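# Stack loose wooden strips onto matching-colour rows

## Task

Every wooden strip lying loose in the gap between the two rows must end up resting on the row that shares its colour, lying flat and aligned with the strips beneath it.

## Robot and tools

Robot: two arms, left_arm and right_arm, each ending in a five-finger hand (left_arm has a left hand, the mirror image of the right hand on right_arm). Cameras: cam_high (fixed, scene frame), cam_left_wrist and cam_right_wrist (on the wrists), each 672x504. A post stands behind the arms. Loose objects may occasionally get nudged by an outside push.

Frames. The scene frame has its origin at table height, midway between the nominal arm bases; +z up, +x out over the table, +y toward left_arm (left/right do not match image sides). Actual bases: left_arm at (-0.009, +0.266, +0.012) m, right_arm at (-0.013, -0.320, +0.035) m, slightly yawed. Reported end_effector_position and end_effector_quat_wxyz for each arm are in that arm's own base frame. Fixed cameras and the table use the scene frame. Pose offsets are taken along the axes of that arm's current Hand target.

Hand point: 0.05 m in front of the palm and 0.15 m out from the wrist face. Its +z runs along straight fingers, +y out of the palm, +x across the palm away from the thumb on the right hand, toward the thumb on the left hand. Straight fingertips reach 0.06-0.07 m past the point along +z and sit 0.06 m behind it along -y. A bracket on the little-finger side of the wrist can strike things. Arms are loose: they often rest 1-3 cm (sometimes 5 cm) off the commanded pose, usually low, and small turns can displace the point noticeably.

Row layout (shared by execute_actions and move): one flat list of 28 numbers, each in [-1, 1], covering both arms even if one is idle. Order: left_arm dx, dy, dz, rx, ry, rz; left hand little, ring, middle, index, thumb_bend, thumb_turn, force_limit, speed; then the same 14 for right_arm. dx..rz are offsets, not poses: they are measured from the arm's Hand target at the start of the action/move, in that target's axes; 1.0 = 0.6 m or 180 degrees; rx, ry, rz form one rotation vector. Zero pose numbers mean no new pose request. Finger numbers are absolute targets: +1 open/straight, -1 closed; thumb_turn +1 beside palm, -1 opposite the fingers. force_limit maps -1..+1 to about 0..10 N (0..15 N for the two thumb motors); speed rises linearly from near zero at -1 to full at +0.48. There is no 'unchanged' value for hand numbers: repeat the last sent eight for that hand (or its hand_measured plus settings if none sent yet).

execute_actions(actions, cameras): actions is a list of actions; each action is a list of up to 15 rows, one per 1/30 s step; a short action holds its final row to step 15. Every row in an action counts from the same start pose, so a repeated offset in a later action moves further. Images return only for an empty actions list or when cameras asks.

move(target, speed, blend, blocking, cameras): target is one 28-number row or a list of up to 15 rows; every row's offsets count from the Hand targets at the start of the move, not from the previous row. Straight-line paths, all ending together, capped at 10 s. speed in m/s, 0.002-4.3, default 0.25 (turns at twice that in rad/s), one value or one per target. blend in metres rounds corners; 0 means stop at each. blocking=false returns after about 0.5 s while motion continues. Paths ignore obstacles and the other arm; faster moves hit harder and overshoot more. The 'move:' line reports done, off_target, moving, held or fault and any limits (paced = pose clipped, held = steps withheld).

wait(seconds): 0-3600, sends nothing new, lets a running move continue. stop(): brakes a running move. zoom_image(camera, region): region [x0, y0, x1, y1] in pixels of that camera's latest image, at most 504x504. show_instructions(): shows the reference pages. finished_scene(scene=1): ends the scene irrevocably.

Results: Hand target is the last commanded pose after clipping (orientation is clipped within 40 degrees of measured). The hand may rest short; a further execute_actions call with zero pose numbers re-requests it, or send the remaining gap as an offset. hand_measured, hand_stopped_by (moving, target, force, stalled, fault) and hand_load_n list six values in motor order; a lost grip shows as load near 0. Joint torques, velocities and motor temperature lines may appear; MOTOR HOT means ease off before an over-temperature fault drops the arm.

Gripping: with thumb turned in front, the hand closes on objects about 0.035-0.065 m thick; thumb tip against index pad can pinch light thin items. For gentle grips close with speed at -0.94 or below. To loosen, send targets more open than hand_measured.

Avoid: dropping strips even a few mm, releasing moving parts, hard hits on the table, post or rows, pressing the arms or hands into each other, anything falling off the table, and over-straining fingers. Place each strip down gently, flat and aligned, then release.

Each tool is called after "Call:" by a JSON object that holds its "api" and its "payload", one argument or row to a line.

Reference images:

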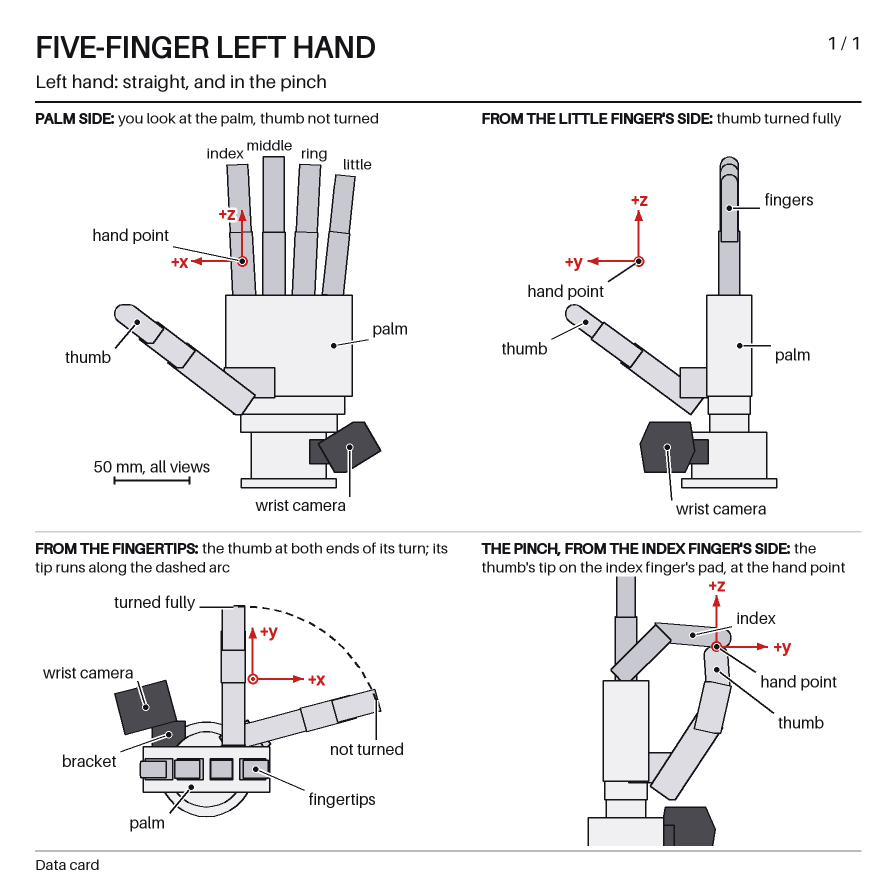

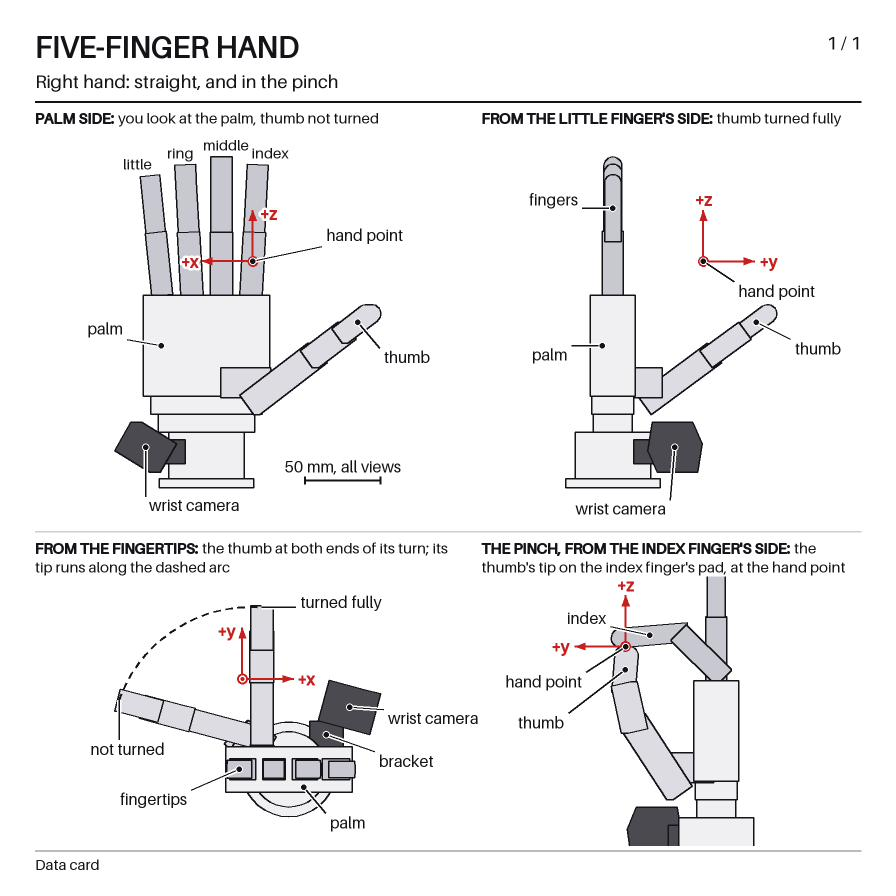

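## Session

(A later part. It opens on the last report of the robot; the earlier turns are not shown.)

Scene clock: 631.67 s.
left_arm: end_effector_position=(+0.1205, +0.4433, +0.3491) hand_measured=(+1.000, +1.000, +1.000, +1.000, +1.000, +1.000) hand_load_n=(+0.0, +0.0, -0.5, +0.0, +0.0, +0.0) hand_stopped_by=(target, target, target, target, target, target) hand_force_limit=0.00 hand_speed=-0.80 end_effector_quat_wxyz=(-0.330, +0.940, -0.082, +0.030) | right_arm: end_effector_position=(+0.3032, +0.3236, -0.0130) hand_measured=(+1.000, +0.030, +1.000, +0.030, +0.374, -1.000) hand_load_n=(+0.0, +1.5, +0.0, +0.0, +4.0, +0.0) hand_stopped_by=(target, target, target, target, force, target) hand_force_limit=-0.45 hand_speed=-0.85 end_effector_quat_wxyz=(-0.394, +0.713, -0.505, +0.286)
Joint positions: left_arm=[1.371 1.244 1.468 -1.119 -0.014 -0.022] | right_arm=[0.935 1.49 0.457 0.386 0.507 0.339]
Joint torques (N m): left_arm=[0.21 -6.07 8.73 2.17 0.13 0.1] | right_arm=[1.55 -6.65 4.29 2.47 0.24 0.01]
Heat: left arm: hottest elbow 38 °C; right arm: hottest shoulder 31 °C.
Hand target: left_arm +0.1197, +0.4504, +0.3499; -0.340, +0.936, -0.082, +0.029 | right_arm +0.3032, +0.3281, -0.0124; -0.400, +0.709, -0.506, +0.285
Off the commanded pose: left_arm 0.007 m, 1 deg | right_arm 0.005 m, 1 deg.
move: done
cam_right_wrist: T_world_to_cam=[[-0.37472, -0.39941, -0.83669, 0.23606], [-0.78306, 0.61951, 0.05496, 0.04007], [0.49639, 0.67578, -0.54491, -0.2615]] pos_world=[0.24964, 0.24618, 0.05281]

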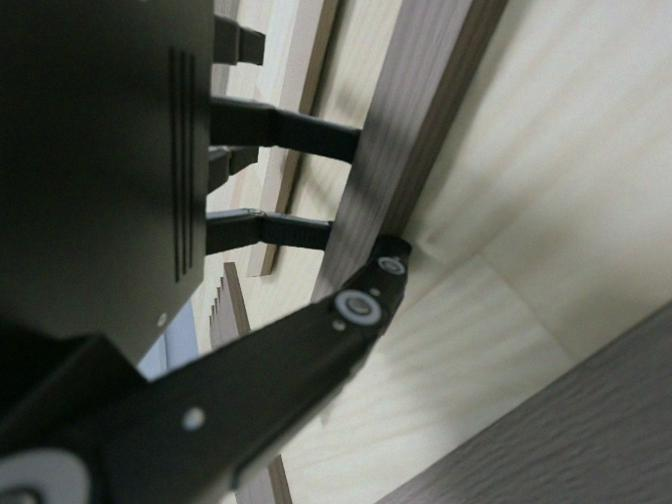

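Call:
{"api": "move", "payload": {
  "target": [
    [0,0,0,0,0,0,1,1,1,1,1,1,0,-0.8,0,0,0,0,0,0,1,0.03,1,-0.06,0.0,-1,-0.45,-0.85],
    [0,0,0,0,0,0,1,1,1,1,1,1,0,-0.8,0,-0.0499,-0.0302,0,0,0,1,0.03,1,-0.06,0.0,-1,-0.45,-0.85]
  ],
  "speed": 0.04,
  "cameras": ["cam_high","cam_right_wrist"]
}}

Call:
{"api": "zoom_image", "payload": {
  "camera": "cam_right_wrist",
  "region": [280, 0, 670, 390]
}}

Scene clock: 658.53 s.
left_arm: end_effector_position=(+0.1205, +0.4433, +0.3491) hand_measured=(+1.000, +1.000, +1.000, +1.000, +1.000, +1.000) hand_load_n=(+0.0, +0.0, +0.0, +0.0, +0.0, +0.0) hand_stopped_by=(target, target, target, target, target, target) hand_force_limit=0.00 hand_speed=-0.80 end_effector_quat_wxyz=(-0.330, +0.940, -0.082, +0.030) | right_arm: end_effector_position=(+0.2953, +0.3131, +0.0032) hand_measured=(+1.000, +0.030, +1.000, +0.018, +0.374, -1.000) hand_load_n=(+0.0, +2.0, +0.0, +5.0, +5.5, +0.0) hand_stopped_by=(target, target, target, force, force, target) hand_force_limit=-0.45 hand_speed=-0.85 end_effector_quat_wxyz=(-0.379, +0.721, -0.506, +0.285)
Joint positions: left_arm=[1.371 1.244 1.468 -1.119 -0.014 -0.022] | right_arm=[0.935 1.393 0.457 0.256 0.507 0.342]
Joint torques (N m): left_arm=[0.32 -6.07 8.73 2.17 0.13 0.1] | right_arm=[2.08 -7.36 6.61 1.51 0.24 0]
Heat: left arm: hottest elbow 38 °C; right arm: hottest shoulder 31 °C.
Hand target: left_arm +0.1197, +0.4504, +0.3499; -0.340, +0.936, -0.082, +0.029 | right_arm +0.3033, +0.3280, +0.0226; -0.400, +0.709, -0.506, +0.285
Off the commanded pose: left_arm 0.007 m, 1 deg | right_arm 0.026 m, 3 deg.
move: off_target (right_arm)
cam_right_wrist: T_world_to_cam=[[-0.39265, -0.41919, -0.8186, 0.2539], [-0.78091, 0.62213, 0.05599, 0.03802], [0.4858, 0.66124, -0.57163, -0.23403]] pos_world=[0.24308, 0.23753, 0.07194]

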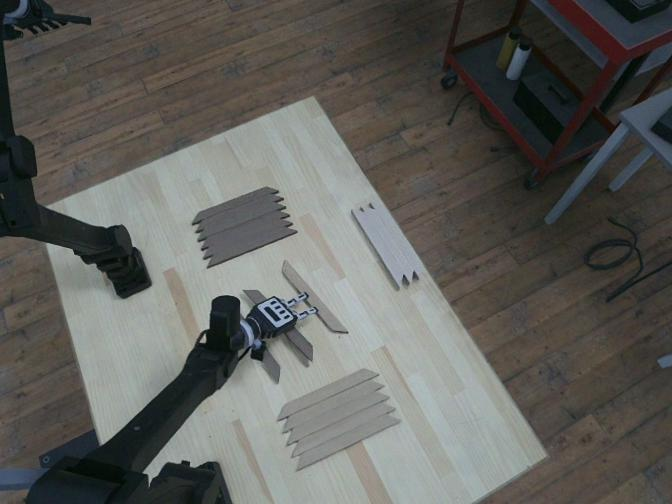

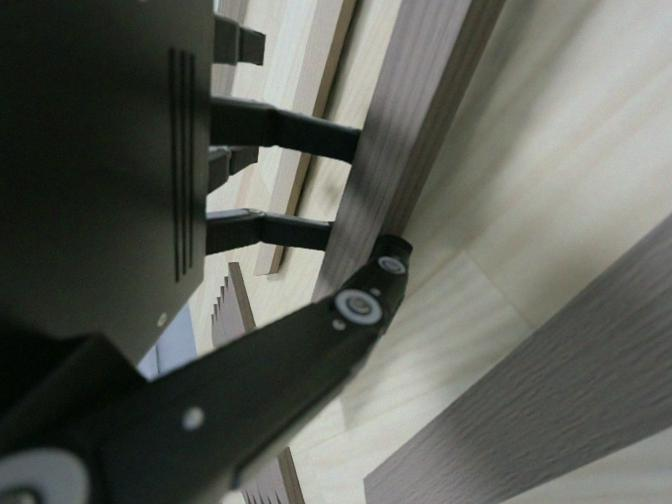

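Scaled by 1.292 from the camera's image (finer frame: 960x720).

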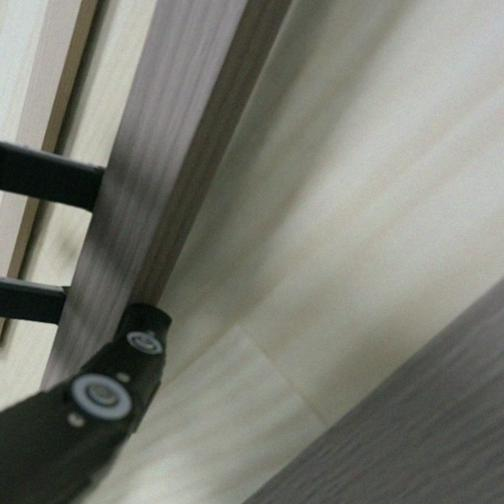

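Call:
{"api": "move", "payload": {
  "target": [
    [0,0,0,0,0,0,1,1,1,1,1,1,0,-0.8,0,-0.1425,-0.0863,0,0,0,1,0.03,1,-0.06,0.0,-1,-0.45,-0.85],
    [0,0,0,0,0,0,1,1,1,1,1,1,0,-0.8,-0.4598,-0.2489,0.0656,0.0107,-0.335,-0.1942,1,0.03,1,-0.06,0.0,-1,-0.45,-0.85]
  ],
  "speed": 0.13,
  "blend": 0.03,
  "cameras": ["cam_high","cam_right_wrist"]
}}

Call:
{"api": "zoom_image", "payload": {
  "camera": "cam_high",
  "region": [160, 150, 380, 310]
}}

Scene clock: 694.37 s.
left_arm: end_effector_position=(+0.1205, +0.4433, +0.3491) hand_measured=(+1.000, +1.000, +1.000, +1.000, +1.000, +1.000) hand_load_n=(+0.0, +0.0, +0.0, +0.0, +0.0, +0.0) hand_stopped_by=(target, target, target, target, target, target) hand_force_limit=0.00 hand_speed=-0.80 end_effector_quat_wxyz=(-0.330, +0.940, -0.082, +0.030) | right_arm: end_effector_position=(+0.3147, +0.6037, +0.1055) hand_measured=(+1.000, +0.030, +1.000, +0.018, +0.374, -1.000) hand_load_n=(+0.0, +2.0, +0.0, +5.0, +5.5, +0.0) hand_stopped_by=(target, target, target, force, force, target) hand_force_limit=-0.45 hand_speed=-0.85 end_effector_quat_wxyz=(-0.489, +0.872, -0.030, -0.001)
Joint positions: left_arm=[1.371 1.244 1.468 -1.119 -0.014 -0.022] | right_arm=[0.938 1.826 1.339 -0.151 -0.504 -0.307]
Joint torques (N m): left_arm=[0.21 -6.18 8.73 2.18 0.13 0.1] | right_arm=[2.73 -14.68 10.7 1.47 -0.6 -0.2]
Heat: left arm: hottest elbow 38 °C; right arm: hottest elbow 33 °C.
Hand target: left_arm +0.1197, +0.4504, +0.3499; -0.340, +0.936, -0.082, +0.029 | right_arm +0.3181, +0.6250, +0.1301; -0.508, +0.861, -0.009, +0.006
Off the commanded pose: left_arm 0.007 m, 1 deg | right_arm 0.033 m, 3 deg.
move: off_target (right_arm)
cam_right_wrist: T_world_to_cam=[[0.19506, -0.48999, -0.84963, 0.32822], [-0.86483, -0.49454, 0.08666, 0.5639], [-0.46263, 0.71788, -0.52021, -0.11823]] pos_world=[0.36896, 0.52456, 0.16849]

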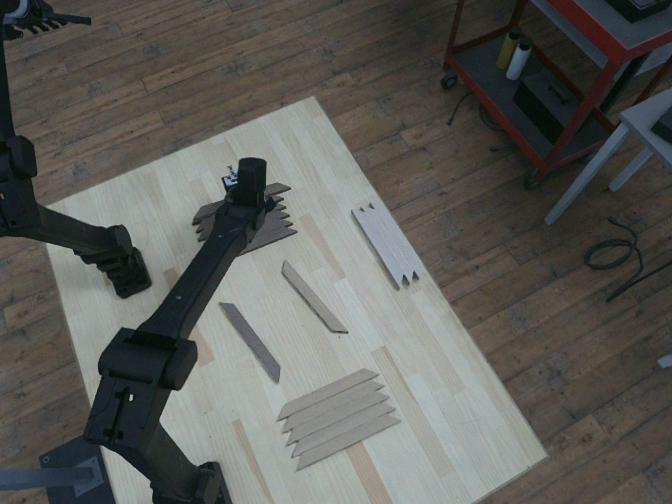

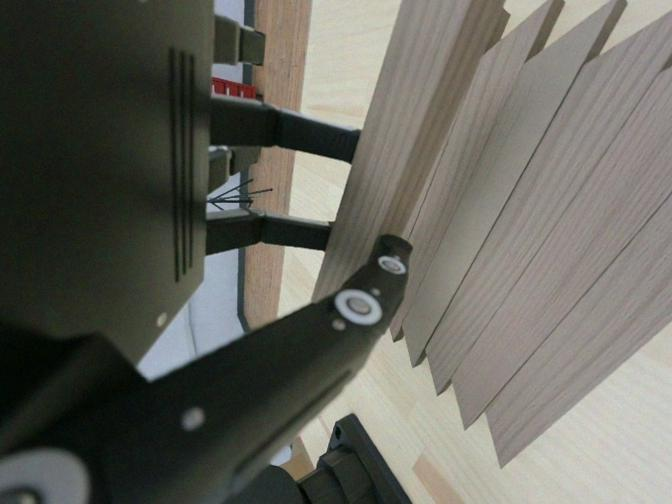

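Scaled by 2.291 from the camera's image (finer frame: 960x720).

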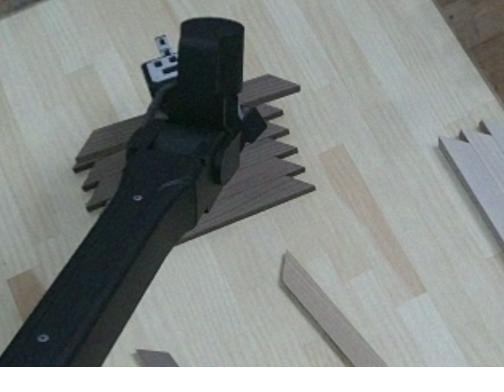

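Call:
{"api": "zoom_image", "payload": {
  "camera": "cam_right_wrist",
  "region": [320, 0, 672, 352]
}}

Call:
{"api": "zoom_image", "payload": {
  "camera": "cam_right_wrist",
  "region": [340, 280, 540, 480]
}}

Scaled by 1.432 from the camera's image (finer frame: 960x720).

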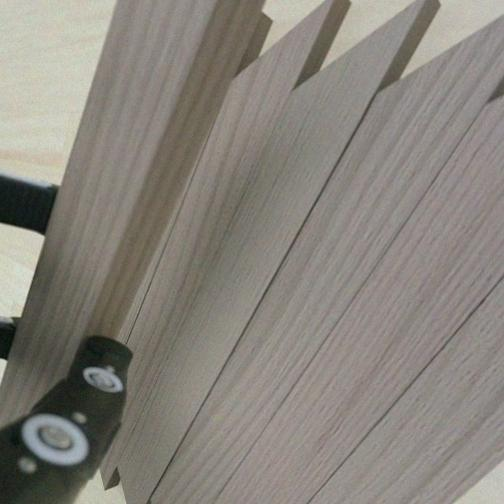

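Scaled by 2.520 from the camera's image (finer frame: 960x720).

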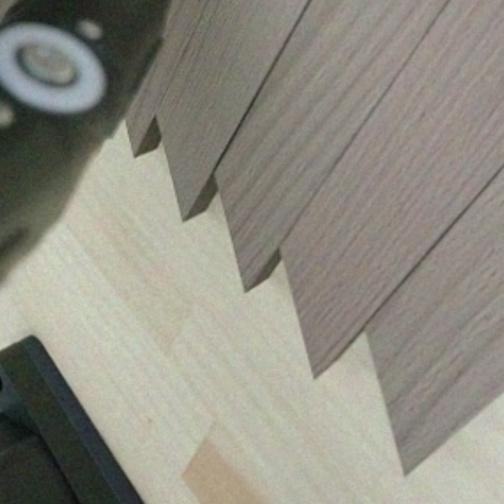

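Call:
{"api": "move", "payload": {
  "target": [0,0,0,0,0,0,1,1,1,1,1,1,0,-0.8,-0.0412,0.0787,0.1332,0,-0.0035,-0.0134,1,0.03,1,-0.06,0.0,-1,-0.45,-0.85],
  "speed": 0.08,
  "cameras": ["cam_high","cam_right_wrist"]
}}

Call:
{"api": "zoom_image", "payload": {
  "camera": "cam_right_wrist",
  "region": [320, 0, 672, 352]
}}

Call:
{"api": "zoom_image", "payload": {
  "camera": "cam_high",
  "region": [160, 150, 380, 310]
}}

Scene clock: 775.83 s.
left_arm: end_effector_position=(+0.1205, +0.4433, +0.3491) hand_measured=(+1.000, +1.000, +1.000, +1.000, +1.000, +1.000) hand_load_n=(-0.5, +0.0, +0.0, -0.5, +0.0, +0.0) hand_stopped_by=(target, target, target, target, target, target) hand_force_limit=0.00 hand_speed=-0.80 end_effector_quat_wxyz=(-0.330, +0.940, -0.082, +0.030) | right_arm: end_effector_position=(+0.2824, +0.6464, +0.0231) hand_measured=(+1.000, +0.030, +1.000, +0.018, +0.374, -1.000) hand_load_n=(+0.0, +2.0, +0.5, +5.0, +5.5, +0.0) hand_stopped_by=(target, target, target, force, force, target) hand_force_limit=-0.45 hand_speed=-0.85 end_effector_quat_wxyz=(-0.479, +0.878, -0.001, -0.006)
Joint positions: left_arm=[1.371 1.244 1.468 -1.119 -0.014 -0.022] | right_arm=[1.023 1.988 1.356 -0.017 -0.462 -0.313]
Joint torques (N m): left_arm=[0.15 -6.07 8.75 2.18 0.13 0.09] | right_arm=[1.26 -15.33 10 2.86 -0.1 -0.2]
Heat: left arm: hottest elbow 38 °C; right arm: hottest elbow 42 °C.
Hand target: left_arm +0.1197, +0.4504, +0.3499; -0.340, +0.936, -0.082, +0.029 | right_arm +0.2944, +0.6726, +0.0500; -0.507, +0.861, +0.012, +0.011
Off the commanded pose: left_arm 0.007 m, 1 deg | right_arm 0.039 m, 5 deg.
move: off_target (right_arm)
cam_right_wrist: T_world_to_cam=[[0.23799, -0.49848, -0.83359, 0.27842], [-0.83829, -0.53889, 0.08292, 0.5855], [-0.49055, 0.67906, -0.54612, -0.17308]] pos_world=[0.33966, 0.57183, 0.08902]

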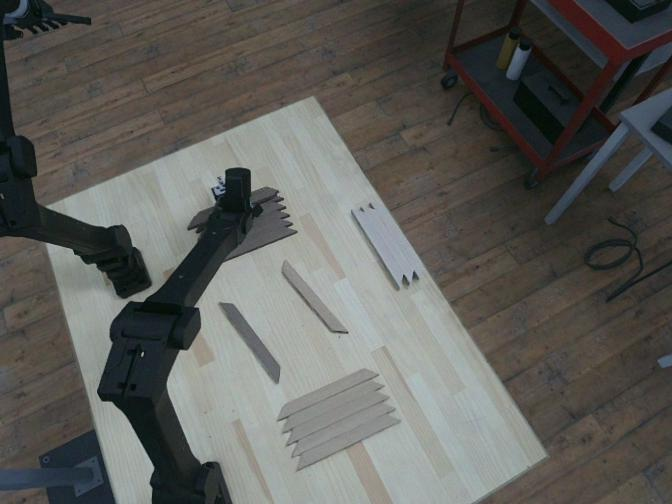

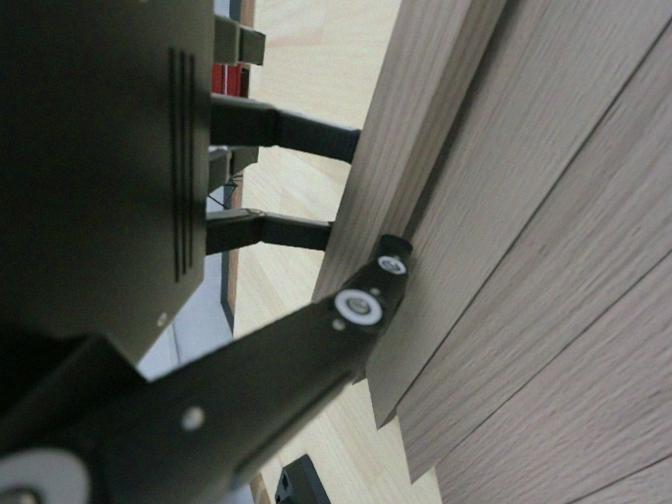

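Scaled by 1.432 from the camera's image (finer frame: 960x720).

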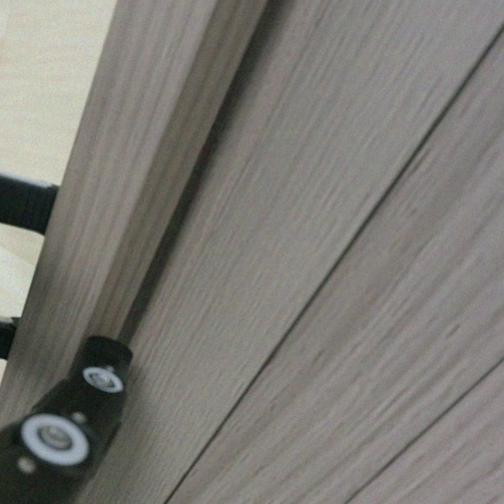

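Scaled by 2.291 from the camera's image (finer frame: 960x720).

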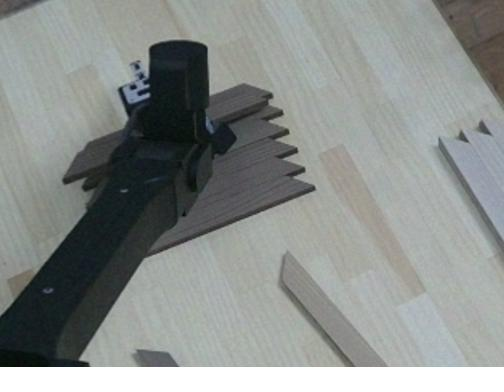

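Call:
{"api": "zoom_image", "payload": {
  "camera": "cam_right_wrist",
  "region": [310, 0, 560, 250]
}}

Scaled by 2.016 from the camera's image (finer frame: 960x720).

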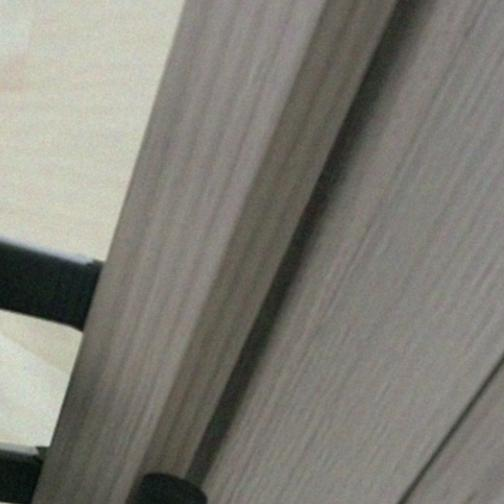

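Call:
{"api": "move", "payload": {
  "target": [0,0,0,0,0,0,1,1,1,1,1,1,0,-0.8,0.0087,0.012,0.0304,0.0052,0.0156,0.0008,1,0.03,1,-0.06,0.0,-1,-0.45,-0.85],
  "speed": 0.05,
  "cameras": ["cam_high","cam_right_wrist"]
}}

Call:
{"api": "zoom_image", "payload": {
  "camera": "cam_right_wrist",
  "region": [310, 0, 560, 250]
}}

Call:
{"api": "zoom_image", "payload": {
  "camera": "cam_high",
  "region": [160, 150, 380, 310]
}}

Scene clock: 821.17 s.
left_arm: end_effector_position=(+0.1205, +0.4433, +0.3491) hand_measured=(+1.000, +1.000, +1.000, +1.000, +1.000, +1.000) hand_load_n=(-0.5, +0.0, +0.0, +0.0, -0.5, +0.0) hand_stopped_by=(target, target, target, target, target, target) hand_force_limit=0.00 hand_speed=-0.80 end_effector_quat_wxyz=(-0.330, +0.940, -0.082, +0.030) | right_arm: end_effector_position=(+0.2975, +0.6546, +0.0078) hand_measured=(+1.000, +0.030, +1.000, +0.018, +0.374, -1.000) hand_load_n=(+0.0, +2.0, +0.0, +5.0, +5.5, +0.0) hand_stopped_by=(target, target, target, force, force, target) hand_force_limit=-0.45 hand_speed=-0.85 end_effector_quat_wxyz=(-0.486, +0.874, -0.011, +0.023)
Joint positions: left_arm=[1.371 1.244 1.468 -1.119 -0.014 -0.022] | right_arm=[1.023 2.025 1.359 0.053 -0.41 -0.307]
Joint torques (N m): left_arm=[0.21 -6.12 8.75 2.19 0.13 0.1] | right_arm=[2.08 -15.33 9.99 2.82 -0.09 0.03]
Heat: left arm: hottest elbow 38 °C; right arm: hottest elbow 43 °C.
Hand target: left_arm +0.1197, +0.4504, +0.3499; -0.340, +0.936, -0.082, +0.029 | right_arm +0.3000, +0.6851, +0.0351; -0.515, +0.857, -0.002, +0.032
Off the commanded pose: left_arm 0.007 m, 1 deg | right_arm 0.041 m, 4 deg.
move: off_target (right_arm)
cam_right_wrist: T_world_to_cam=[[0.24898, -0.49662, -0.83149, 0.26169], [-0.86435, -0.50126, 0.04056, 0.58725], [-0.43694, 0.70859, -0.55406, -0.21488]] pos_world=[0.34854, 0.57659, 0.07472]

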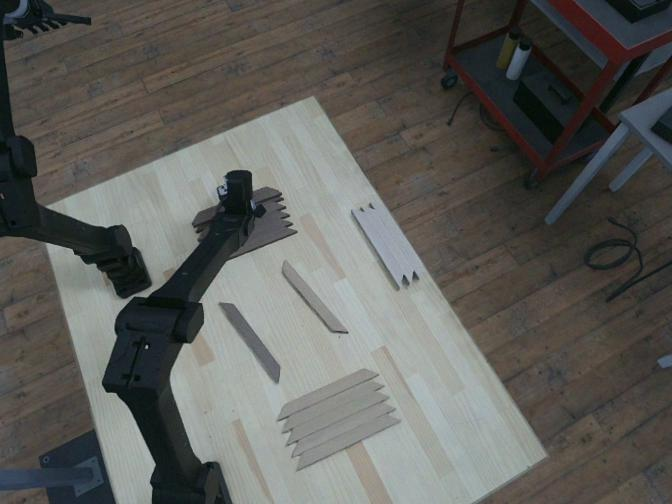

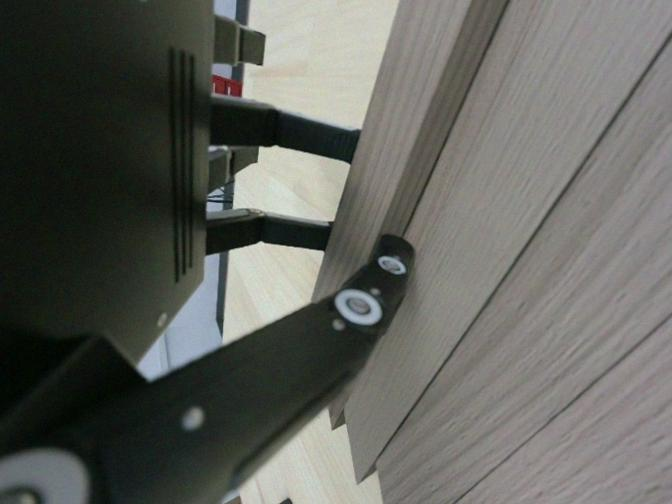

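Scaled by 2.016 from the camera's image (finer frame: 960x720).

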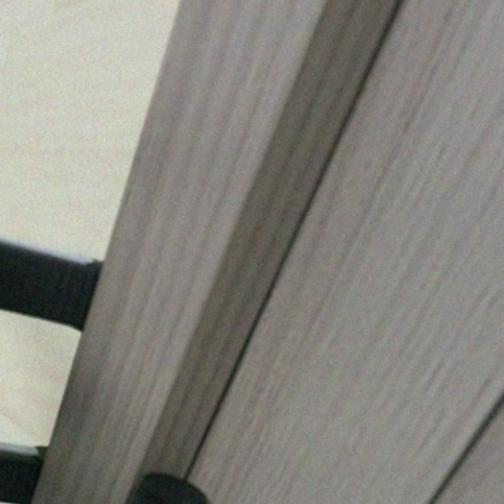

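Scaled by 2.291 from the camera's image (finer frame: 960x720).

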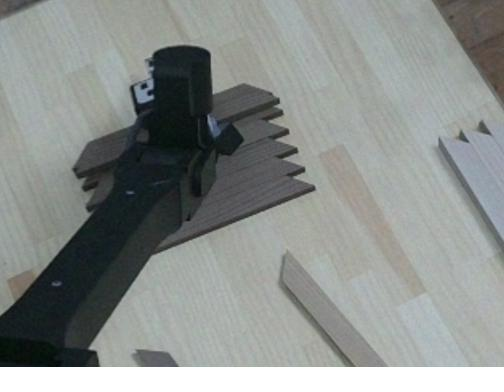

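Call:
{"api": "move", "payload": {
  "target": [0,0,0,0,0,0,1,1,1,1,1,1,0,-0.8,-0.0032,0.0227,-0.0145,-0.0005,0.002,0.0081,1,0.03,1,-0.06,0.0,-1,-0.45,-0.85],
  "speed": 0.03,
  "cameras": ["cam_high","cam_right_wrist"]
}}

Call:
{"api": "zoom_image", "payload": {
  "camera": "cam_right_wrist",
  "region": [310, 0, 672, 362]
}}

Call:
{"api": "zoom_image", "payload": {
  "camera": "cam_high",
  "region": [180, 170, 310, 275]
}}

Scene clock: 865.73 s.
left_arm: end_effector_position=(+0.1205, +0.4433, +0.3491) hand_measured=(+1.000, +1.000, +1.000, +1.000, +1.000, +1.000) hand_load_n=(+0.0, +0.0, +0.0, +0.0, +0.0, +0.0) hand_stopped_by=(target, target, target, target, target, target) hand_force_limit=0.00 hand_speed=-0.80 end_effector_quat_wxyz=(-0.330, +0.940, -0.082, +0.030) | right_arm: end_effector_position=(+0.2997, +0.6606, +0.0140) hand_measured=(+1.000, +0.030, +1.000, +0.018, +0.374, -1.000) hand_load_n=(+0.0, +2.0, +0.0, +5.0, +5.5, +0.0) hand_stopped_by=(target, target, target, force, force, target) hand_force_limit=-0.45 hand_speed=-0.85 end_effector_quat_wxyz=(-0.498, +0.866, -0.016, +0.025)
Joint positions: left_arm=[1.371 1.244 1.468 -1.119 -0.014 -0.022] | right_arm=[1.023 2.025 1.359 0.087 -0.41 -0.287]
Joint torques (N m): left_arm=[0.21 -6.07 8.72 2.15 0.13 0.09] | right_arm=[1.44 -16.97 6.82 3.02 -0.16 0.08]
Heat: left arm: hottest elbow 38 °C; right arm: hottest elbow 45 °C.
Hand target: left_arm +0.1197, +0.4504, +0.3499; -0.340, +0.936, -0.082, +0.029 | right_arm +0.2980, +0.6711, +0.0270; -0.514, +0.857, -0.014, +0.028
Off the commanded pose: left_arm 0.007 m, 1 deg | right_arm 0.017 m, 2 deg.
move: off_target (right_arm)
cam_right_wrist: T_world_to_cam=[[0.24441, -0.47408, -0.84588, 0.25585], [-0.86949, -0.49331, 0.02524, 0.58841], [-0.42924, 0.72932, -0.53277, -0.23099]] pos_world=[0.34993, 0.58002, 0.0785]

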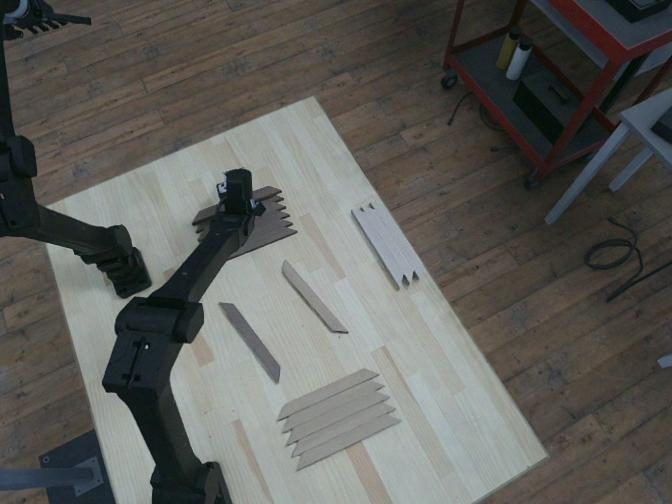

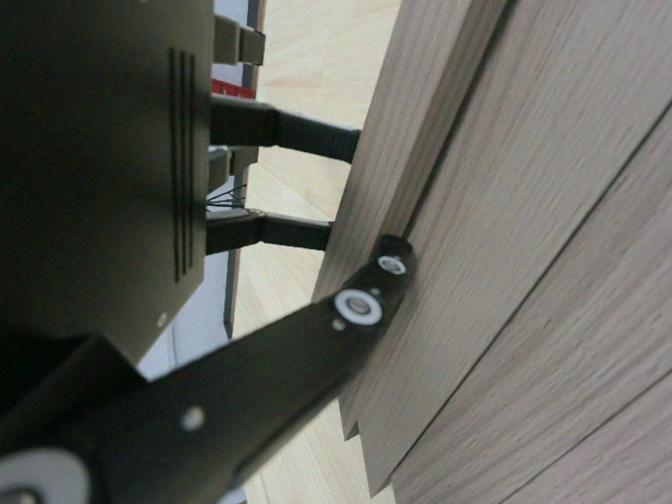

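Scaled by 1.392 from the camera's image (finer frame: 960x720).

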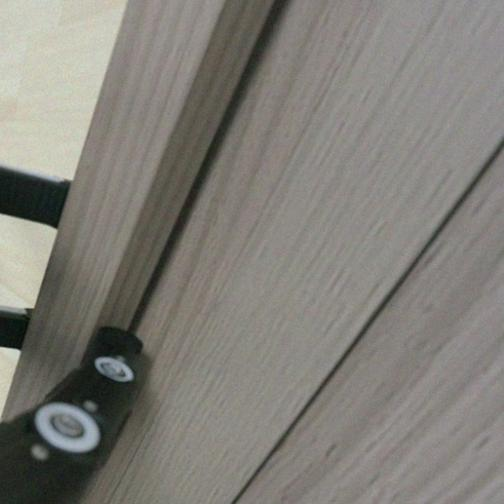

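Scaled by 3.877 from the camera's image (finer frame: 960x720).

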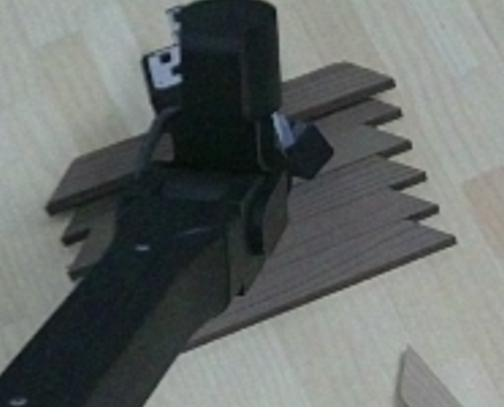

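Call:
{"api": "move", "payload": {
  "target": [0,0,0,0,0,0,1,1,1,1,1,1,0,-0.8,0.0004,0.027,-0.0083,-0.0086,-0.0004,0.0056,1,0.03,1,-0.06,0.0,-1,-0.45,-0.85],
  "speed": 0.03,
  "cameras": ["cam_high","cam_right_wrist"]
}}

Call:
{"api": "zoom_image", "payload": {
  "camera": "cam_right_wrist",
  "region": [310, 0, 672, 362]
}}

Call:
{"api": "zoom_image", "payload": {
  "camera": "cam_high",
  "region": [180, 170, 310, 275]
}}

Scene clock: 952.87 s.
left_arm: end_effector_position=(+0.1205, +0.4433, +0.3491) hand_measured=(+1.000, +1.000, +1.000, +1.000, +1.000, +1.000) hand_load_n=(+0.0, +0.0, +0.0, +0.0, +0.0, +0.0) hand_stopped_by=(target, target, target, target, target, target) hand_force_limit=0.00 hand_speed=-0.80 end_effector_quat_wxyz=(-0.330, +0.940, -0.082, +0.030) | right_arm: end_effector_position=(+0.2959, +0.6544, +0.0061) hand_measured=(+1.000, +0.030, +1.000, +0.018, +0.374, -1.000) hand_load_n=(+0.0, +2.0, +0.0, +5.0, +5.5, +0.0) hand_stopped_by=(target, target, target, force, force, target) hand_force_limit=-0.45 hand_speed=-0.85 end_effector_quat_wxyz=(-0.492, +0.870, -0.018, +0.021)
Joint positions: left_arm=[1.371 1.244 1.468 -1.119 -0.014 -0.022] | right_arm=[1.023 2.025 1.342 0.087 -0.41 -0.287]
Joint torques (N m): left_arm=[0.21 -6.07 8.75 2.18 0.13 0.1] | right_arm=[0.97 -16.62 6.34 2.54 -0.21 0.02]
Heat: left arm: hottest elbow 38 °C; right arm: hottest elbow 39 °C.
Hand target: left_arm +0.1197, +0.4504, +0.3499; -0.340, +0.936, -0.082, +0.029 | right_arm +0.2980, +0.6591, +0.0151; -0.503, +0.864, -0.022, +0.023
Off the commanded pose: left_arm 0.007 m, 1 deg | right_arm 0.010 m, 2 deg.
move: done
cam_right_wrist: T_world_to_cam=[[0.23695, -0.48626, -0.84108, 0.25729], [-0.86921, -0.49282, 0.04004, 0.58179], [-0.43397, 0.72158, -0.53943, -0.22579]] pos_world=[0.34675, 0.57475, 0.07131]

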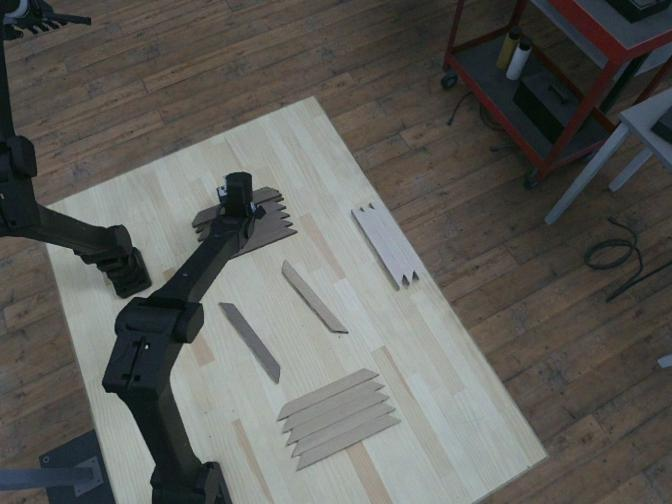

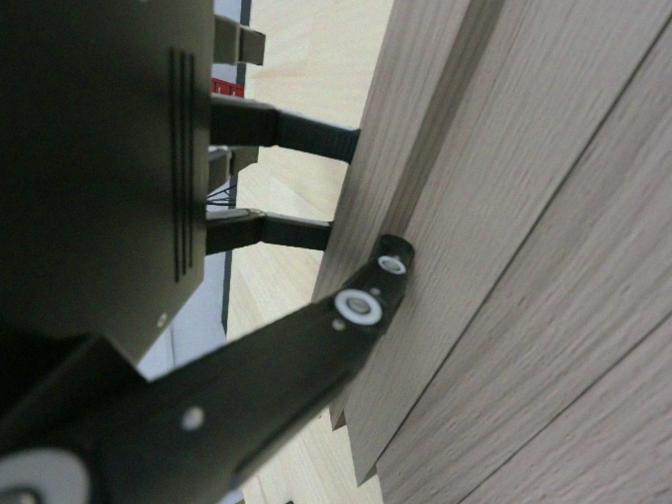

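Scaled by 1.392 from the camera's image (finer frame: 960x720).

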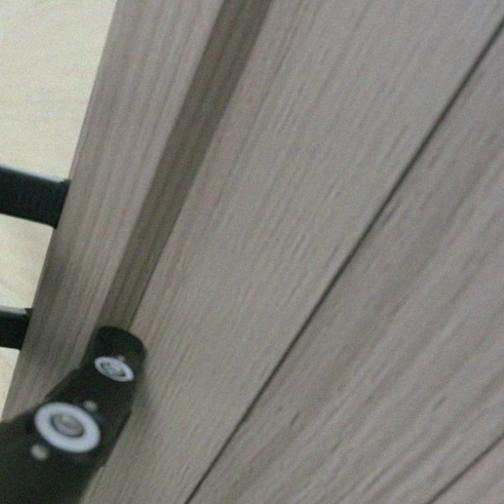

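Scaled by 3.877 from the camera's image (finer frame: 960x720).

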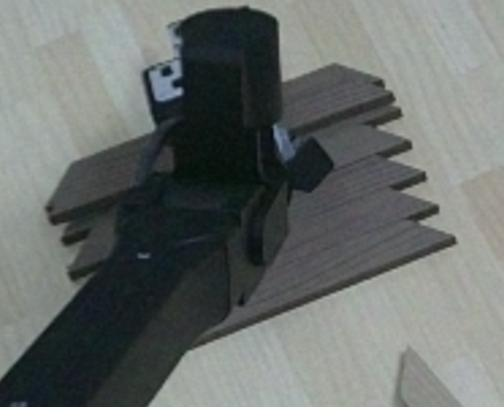

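Call:
{"api": "move", "payload": {
  "target": [0,0,0,0,0,0,1,1,1,1,1,1,0,-0.8,0,0.014,0.0022,-0.0002,-0.0014,0.0025,1,0.03,1,-0.06,0.0,-1,-0.45,-0.85],
  "speed": 0.03,
  "cameras": ["cam_right_wrist"]
}}

Call:
{"api": "zoom_image", "payload": {
  "camera": "cam_right_wrist",
  "region": [310, 0, 672, 362]
}}

Scene clock: 977.27 s.
left_arm: end_effector_position=(+0.1205, +0.4433, +0.3491) hand_measured=(+1.000, +1.000, +1.000, +1.000, +1.000, +1.000) hand_load_n=(+0.0, +0.0, +0.0, +0.0, +0.0, -0.5) hand_stopped_by=(target, target, target, target, target, target) hand_force_limit=0.00 hand_speed=-0.80 end_effector_quat_wxyz=(-0.330, +0.940, -0.082, +0.030) | right_arm: end_effector_position=(+0.2958, +0.6544, +0.0056) hand_measured=(+1.000, +0.030, +1.000, +0.018, +0.374, -1.000) hand_load_n=(-0.5, +2.0, +0.0, +5.0, +5.5, +0.0) hand_stopped_by=(target, target, target, force, force, target) hand_force_limit=-0.45 hand_speed=-0.85 end_effector_quat_wxyz=(-0.495, +0.868, -0.018, +0.023)
Joint positions: left_arm=[1.371 1.244 1.468 -1.119 -0.014 -0.022] | right_arm=[1.023 2.025 1.336 0.101 -0.41 -0.285]
Joint torques (N m): left_arm=[0.21 -6.07 8.75 2.18 0.13 0.09] | right_arm=[0.32 -15.91 6.28 2.95 -0.48 0.11]
Heat: left arm: hottest elbow 38 °C; right arm: hottest elbow 38 °C.
Hand target: left_arm +0.1197, +0.4504, +0.3499; -0.340, +0.936, -0.082, +0.029 | right_arm +0.2980, +0.6561, +0.0071; -0.503, +0.864, -0.024, +0.019
Off the commanded pose: left_arm 0.007 m, 1 deg | right_arm 0.003 m, 1 deg.
move: done
cam_right_wrist: T_world_to_cam=[[0.23882, -0.48088, -0.84363, 0.25284], [-0.86971, -0.49235, 0.03445, 0.58166], [-0.43193, 0.72549, -0.53581, -0.22931]] pos_world=[0.34645, 0.57434, 0.0704]

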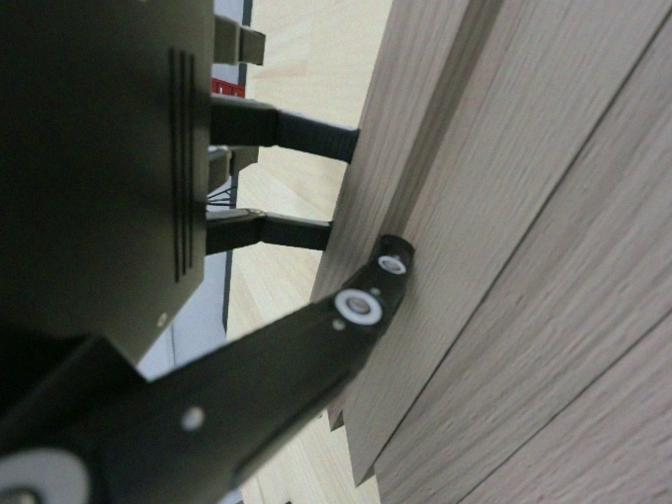

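Scaled by 1.392 from the camera's image (finer frame: 960x720).

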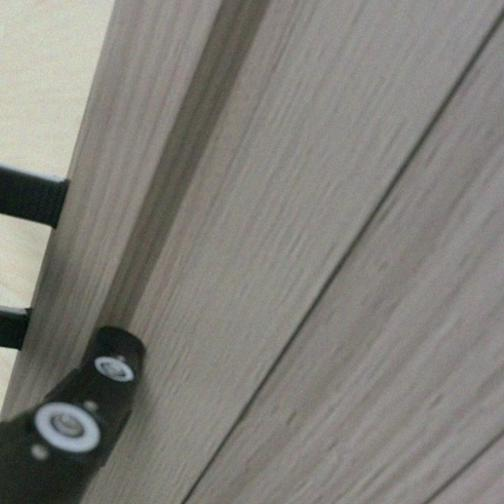

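Call:
{"api": "move", "payload": {
  "target": [0,0,0,0,0,0,1,1,1,1,1,1,0,-0.8,0,0,0,0,0,0,1,0.25,1,0.25,0.5,-1,-0.45,-0.9],
  "speed": 0.03,
  "cameras": ["cam_right_wrist"]
}}

Call:
{"api": "zoom_image", "payload": {
  "camera": "cam_right_wrist",
  "region": [310, 0, 672, 362]
}}

Scene clock: 1003.63 s.
left_arm: end_effector_position=(+0.1205, +0.4433, +0.3491) hand_measured=(+1.000, +1.000, +1.000, +1.000, +1.000, +1.000) hand_load_n=(+0.0, -0.5, +0.0, +0.0, +0.0, +0.0) hand_stopped_by=(target, target, target, target, target, target) hand_force_limit=0.00 hand_speed=-0.80 end_effector_quat_wxyz=(-0.330, +0.940, -0.082, +0.030) | right_arm: end_effector_position=(+0.2967, +0.6538, +0.0060) hand_measured=(+1.000, +0.250, +1.000, +0.250, +0.500, -1.000) hand_load_n=(+0.0, +0.0, +0.0, +0.0, +0.0, +0.0) hand_stopped_by=(target, target, target, target, target, target) hand_force_limit=-0.45 hand_speed=-0.90 end_effector_quat_wxyz=(-0.495, +0.868, -0.025, +0.019)
Joint positions: left_arm=[1.371 1.244 1.468 -1.119 -0.014 -0.022] | right_arm=[1.02 2.025 1.336 0.101 -0.412 -0.272]
Joint torques (N m): left_arm=[0.21 -6.12 8.73 2.17 0.13 0.1] | right_arm=[0.5 -15.85 6.22 2.65 -0.45 0.04]
Heat: left arm: hottest elbow 38 °C; right arm: hottest elbow 38 °C.
Hand target: left_arm +0.1197, +0.4504, +0.3499; -0.340, +0.936, -0.082, +0.029 | right_arm +0.2980, +0.6561, +0.0071; -0.503, +0.864, -0.024, +0.019
Off the commanded pose: left_arm 0.007 m, 1 deg | right_arm 0.003 m, 1 deg.
move: done
cam_right_wrist: T_world_to_cam=[[0.22398, -0.48181, -0.84717, 0.25777], [-0.8735, -0.48476, 0.04476, 0.57817], [-0.43223, 0.72998, -0.52944, -0.23119]] pos_world=[0.34736, 0.57323, 0.0701]

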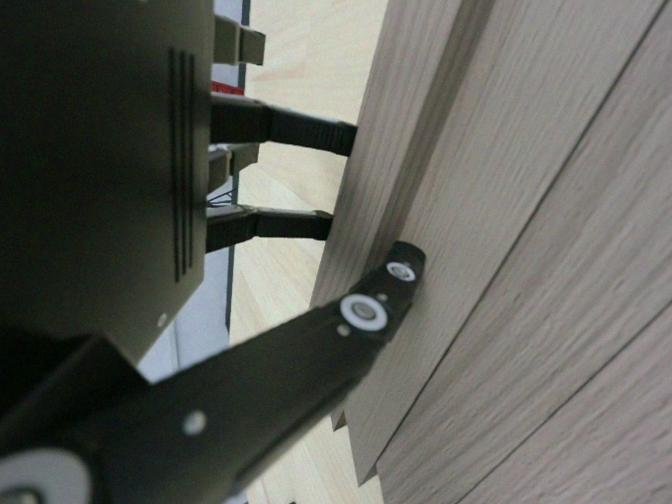

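Scaled by 1.392 from the camera's image (finer frame: 960x720).

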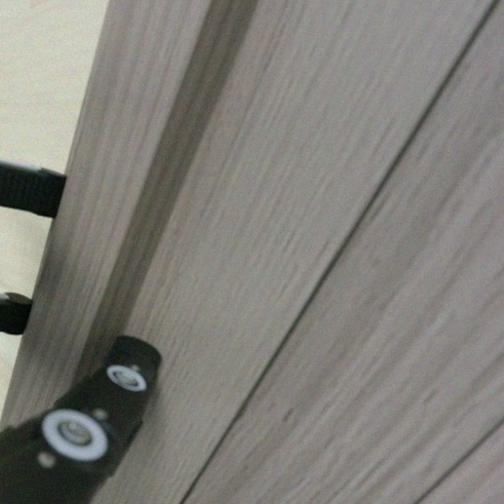

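Call:
{"api": "move", "payload": {
  "target": [
    [0,0,0,0,0,0,1,1,1,1,1,1,0,-0.8,0.0013,-0.1305,-0.0741,0,0,0,1,0.25,1,0.25,0.5,-1,-0.45,-0.9],
    [0,0,0,0,0,0,1,1,1,1,1,1,0,-0.8,-0.0858,0.196,-0.5252,-0.0086,0.3323,0.1969,1,0.3,1,0.3,0.6,-1,-0.45,-0.5]
  ],
  "speed": [0.06,0.15],
  "cameras": ["cam_high","cam_right_wrist"]
}}

Call:
{"api": "zoom_image", "payload": {
  "camera": "cam_high",
  "region": [180, 170, 310, 275]
}}

Call:
{"api": "zoom_image", "payload": {
  "camera": "cam_right_wrist",
  "region": [310, 0, 672, 362]
}}

Scene clock: 1067.17 s.
left_arm: end_effector_position=(+0.1205, +0.4433, +0.3491) hand_measured=(+1.000, +1.000, +1.000, +1.000, +1.000, +1.000) hand_load_n=(+0.0, +0.0, +0.0, +0.0, +0.5, +0.0) hand_stopped_by=(target, target, target, target, target, target) hand_force_limit=0.00 hand_speed=-0.80 end_effector_quat_wxyz=(-0.330, +0.940, -0.082, +0.030) | right_arm: end_effector_position=(+0.2299, +0.3217, +0.0514) hand_measured=(+1.000, +0.300, +1.000, +0.300, +0.600, -1.000) hand_load_n=(+0.0, +0.0, +0.0, +0.0, +0.0, +0.0) hand_stopped_by=(target, target, target, target, target, target) hand_force_limit=-0.45 hand_speed=-0.50 end_effector_quat_wxyz=(-0.385, +0.702, -0.521, +0.295)
Joint positions: left_arm=[1.371 1.244 1.468 -1.119 -0.014 -0.022] | right_arm=[1.165 1.168 0.462 -0.073 0.717 0.56]
Joint torques (N m): left_arm=[0.21 -5.95 8.72 2.17 0.12 0.09] | right_arm=[2.14 -5.95 6.13 1.61 0.64 0.02]
Heat: left arm: hottest elbow 38 °C; right arm: hottest elbow 37 °C.
Hand target: left_arm +0.1197, +0.4504, +0.3499; -0.340, +0.936, -0.082, +0.029 | right_arm +0.2259, +0.3277, +0.0600; -0.396, +0.700, -0.518, +0.293
Off the commanded pose: left_arm 0.007 m, 1 deg | right_arm 0.011 m, 1 deg.
move: off_target (right_arm); target 2's new numbers were sent with right_arm's hand 0.011 m and 1 deg from that target
cam_right_wrist: T_world_to_cam=[[-0.39474, -0.38424, -0.83459, 0.26137], [-0.75331, 0.6554, 0.05455, -0.03811], [0.52603, 0.65024, -0.54816, -0.18717]] pos_world=[0.17292, 0.24711, 0.11762]

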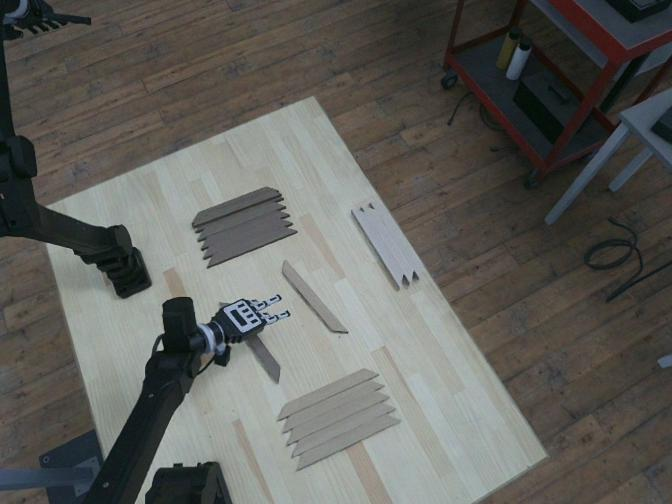

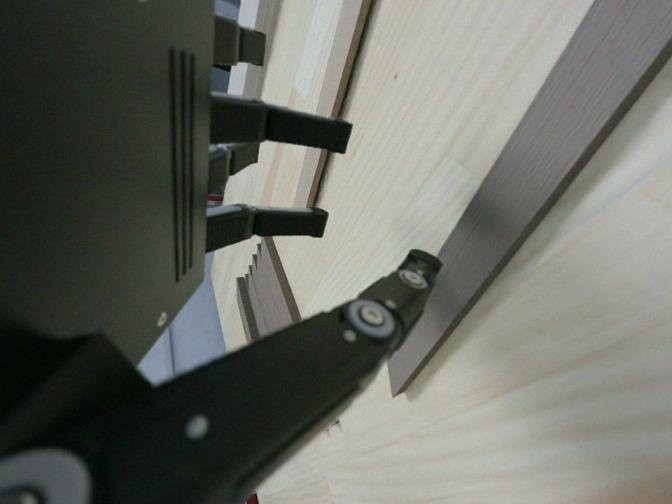

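Scaled by 3.877 from the camera's image (finer frame: 960x720).

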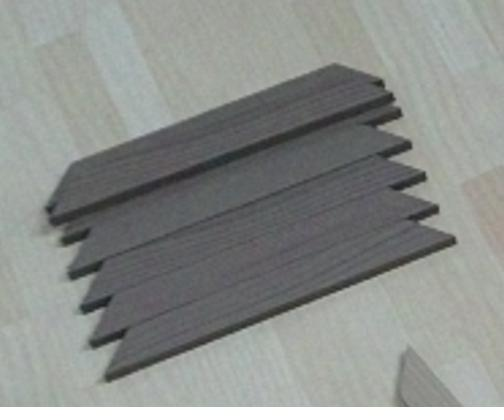

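Scaled by 1.392 from the camera's image (finer frame: 960x720).

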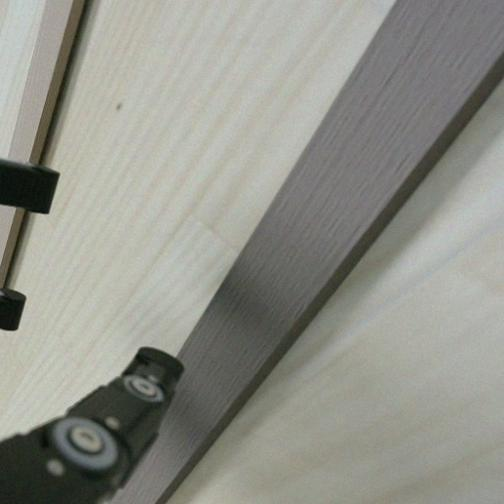

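Call:
{"api": "zoom_image", "payload": {
  "camera": "cam_right_wrist",
  "region": [472, 0, 672, 200]
}}

Call:
{"api": "zoom_image", "payload": {
  "camera": "cam_right_wrist",
  "region": [372, 210, 562, 400]
}}

Scaled by 2.520 from the camera's image (finer frame: 960x720).

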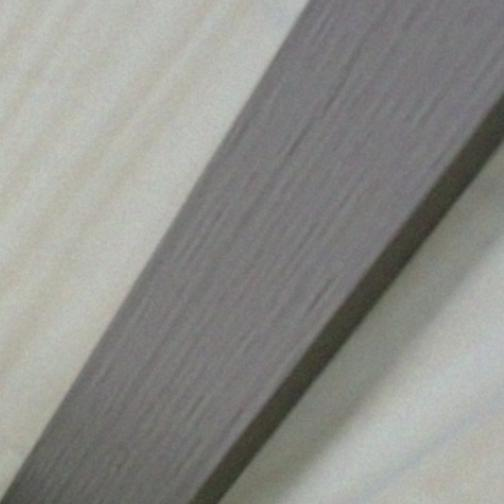

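Scaled by 2.653 from the camera's image (finer frame: 960x720).

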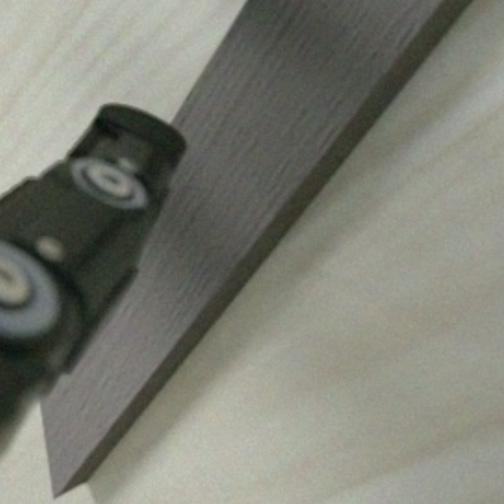

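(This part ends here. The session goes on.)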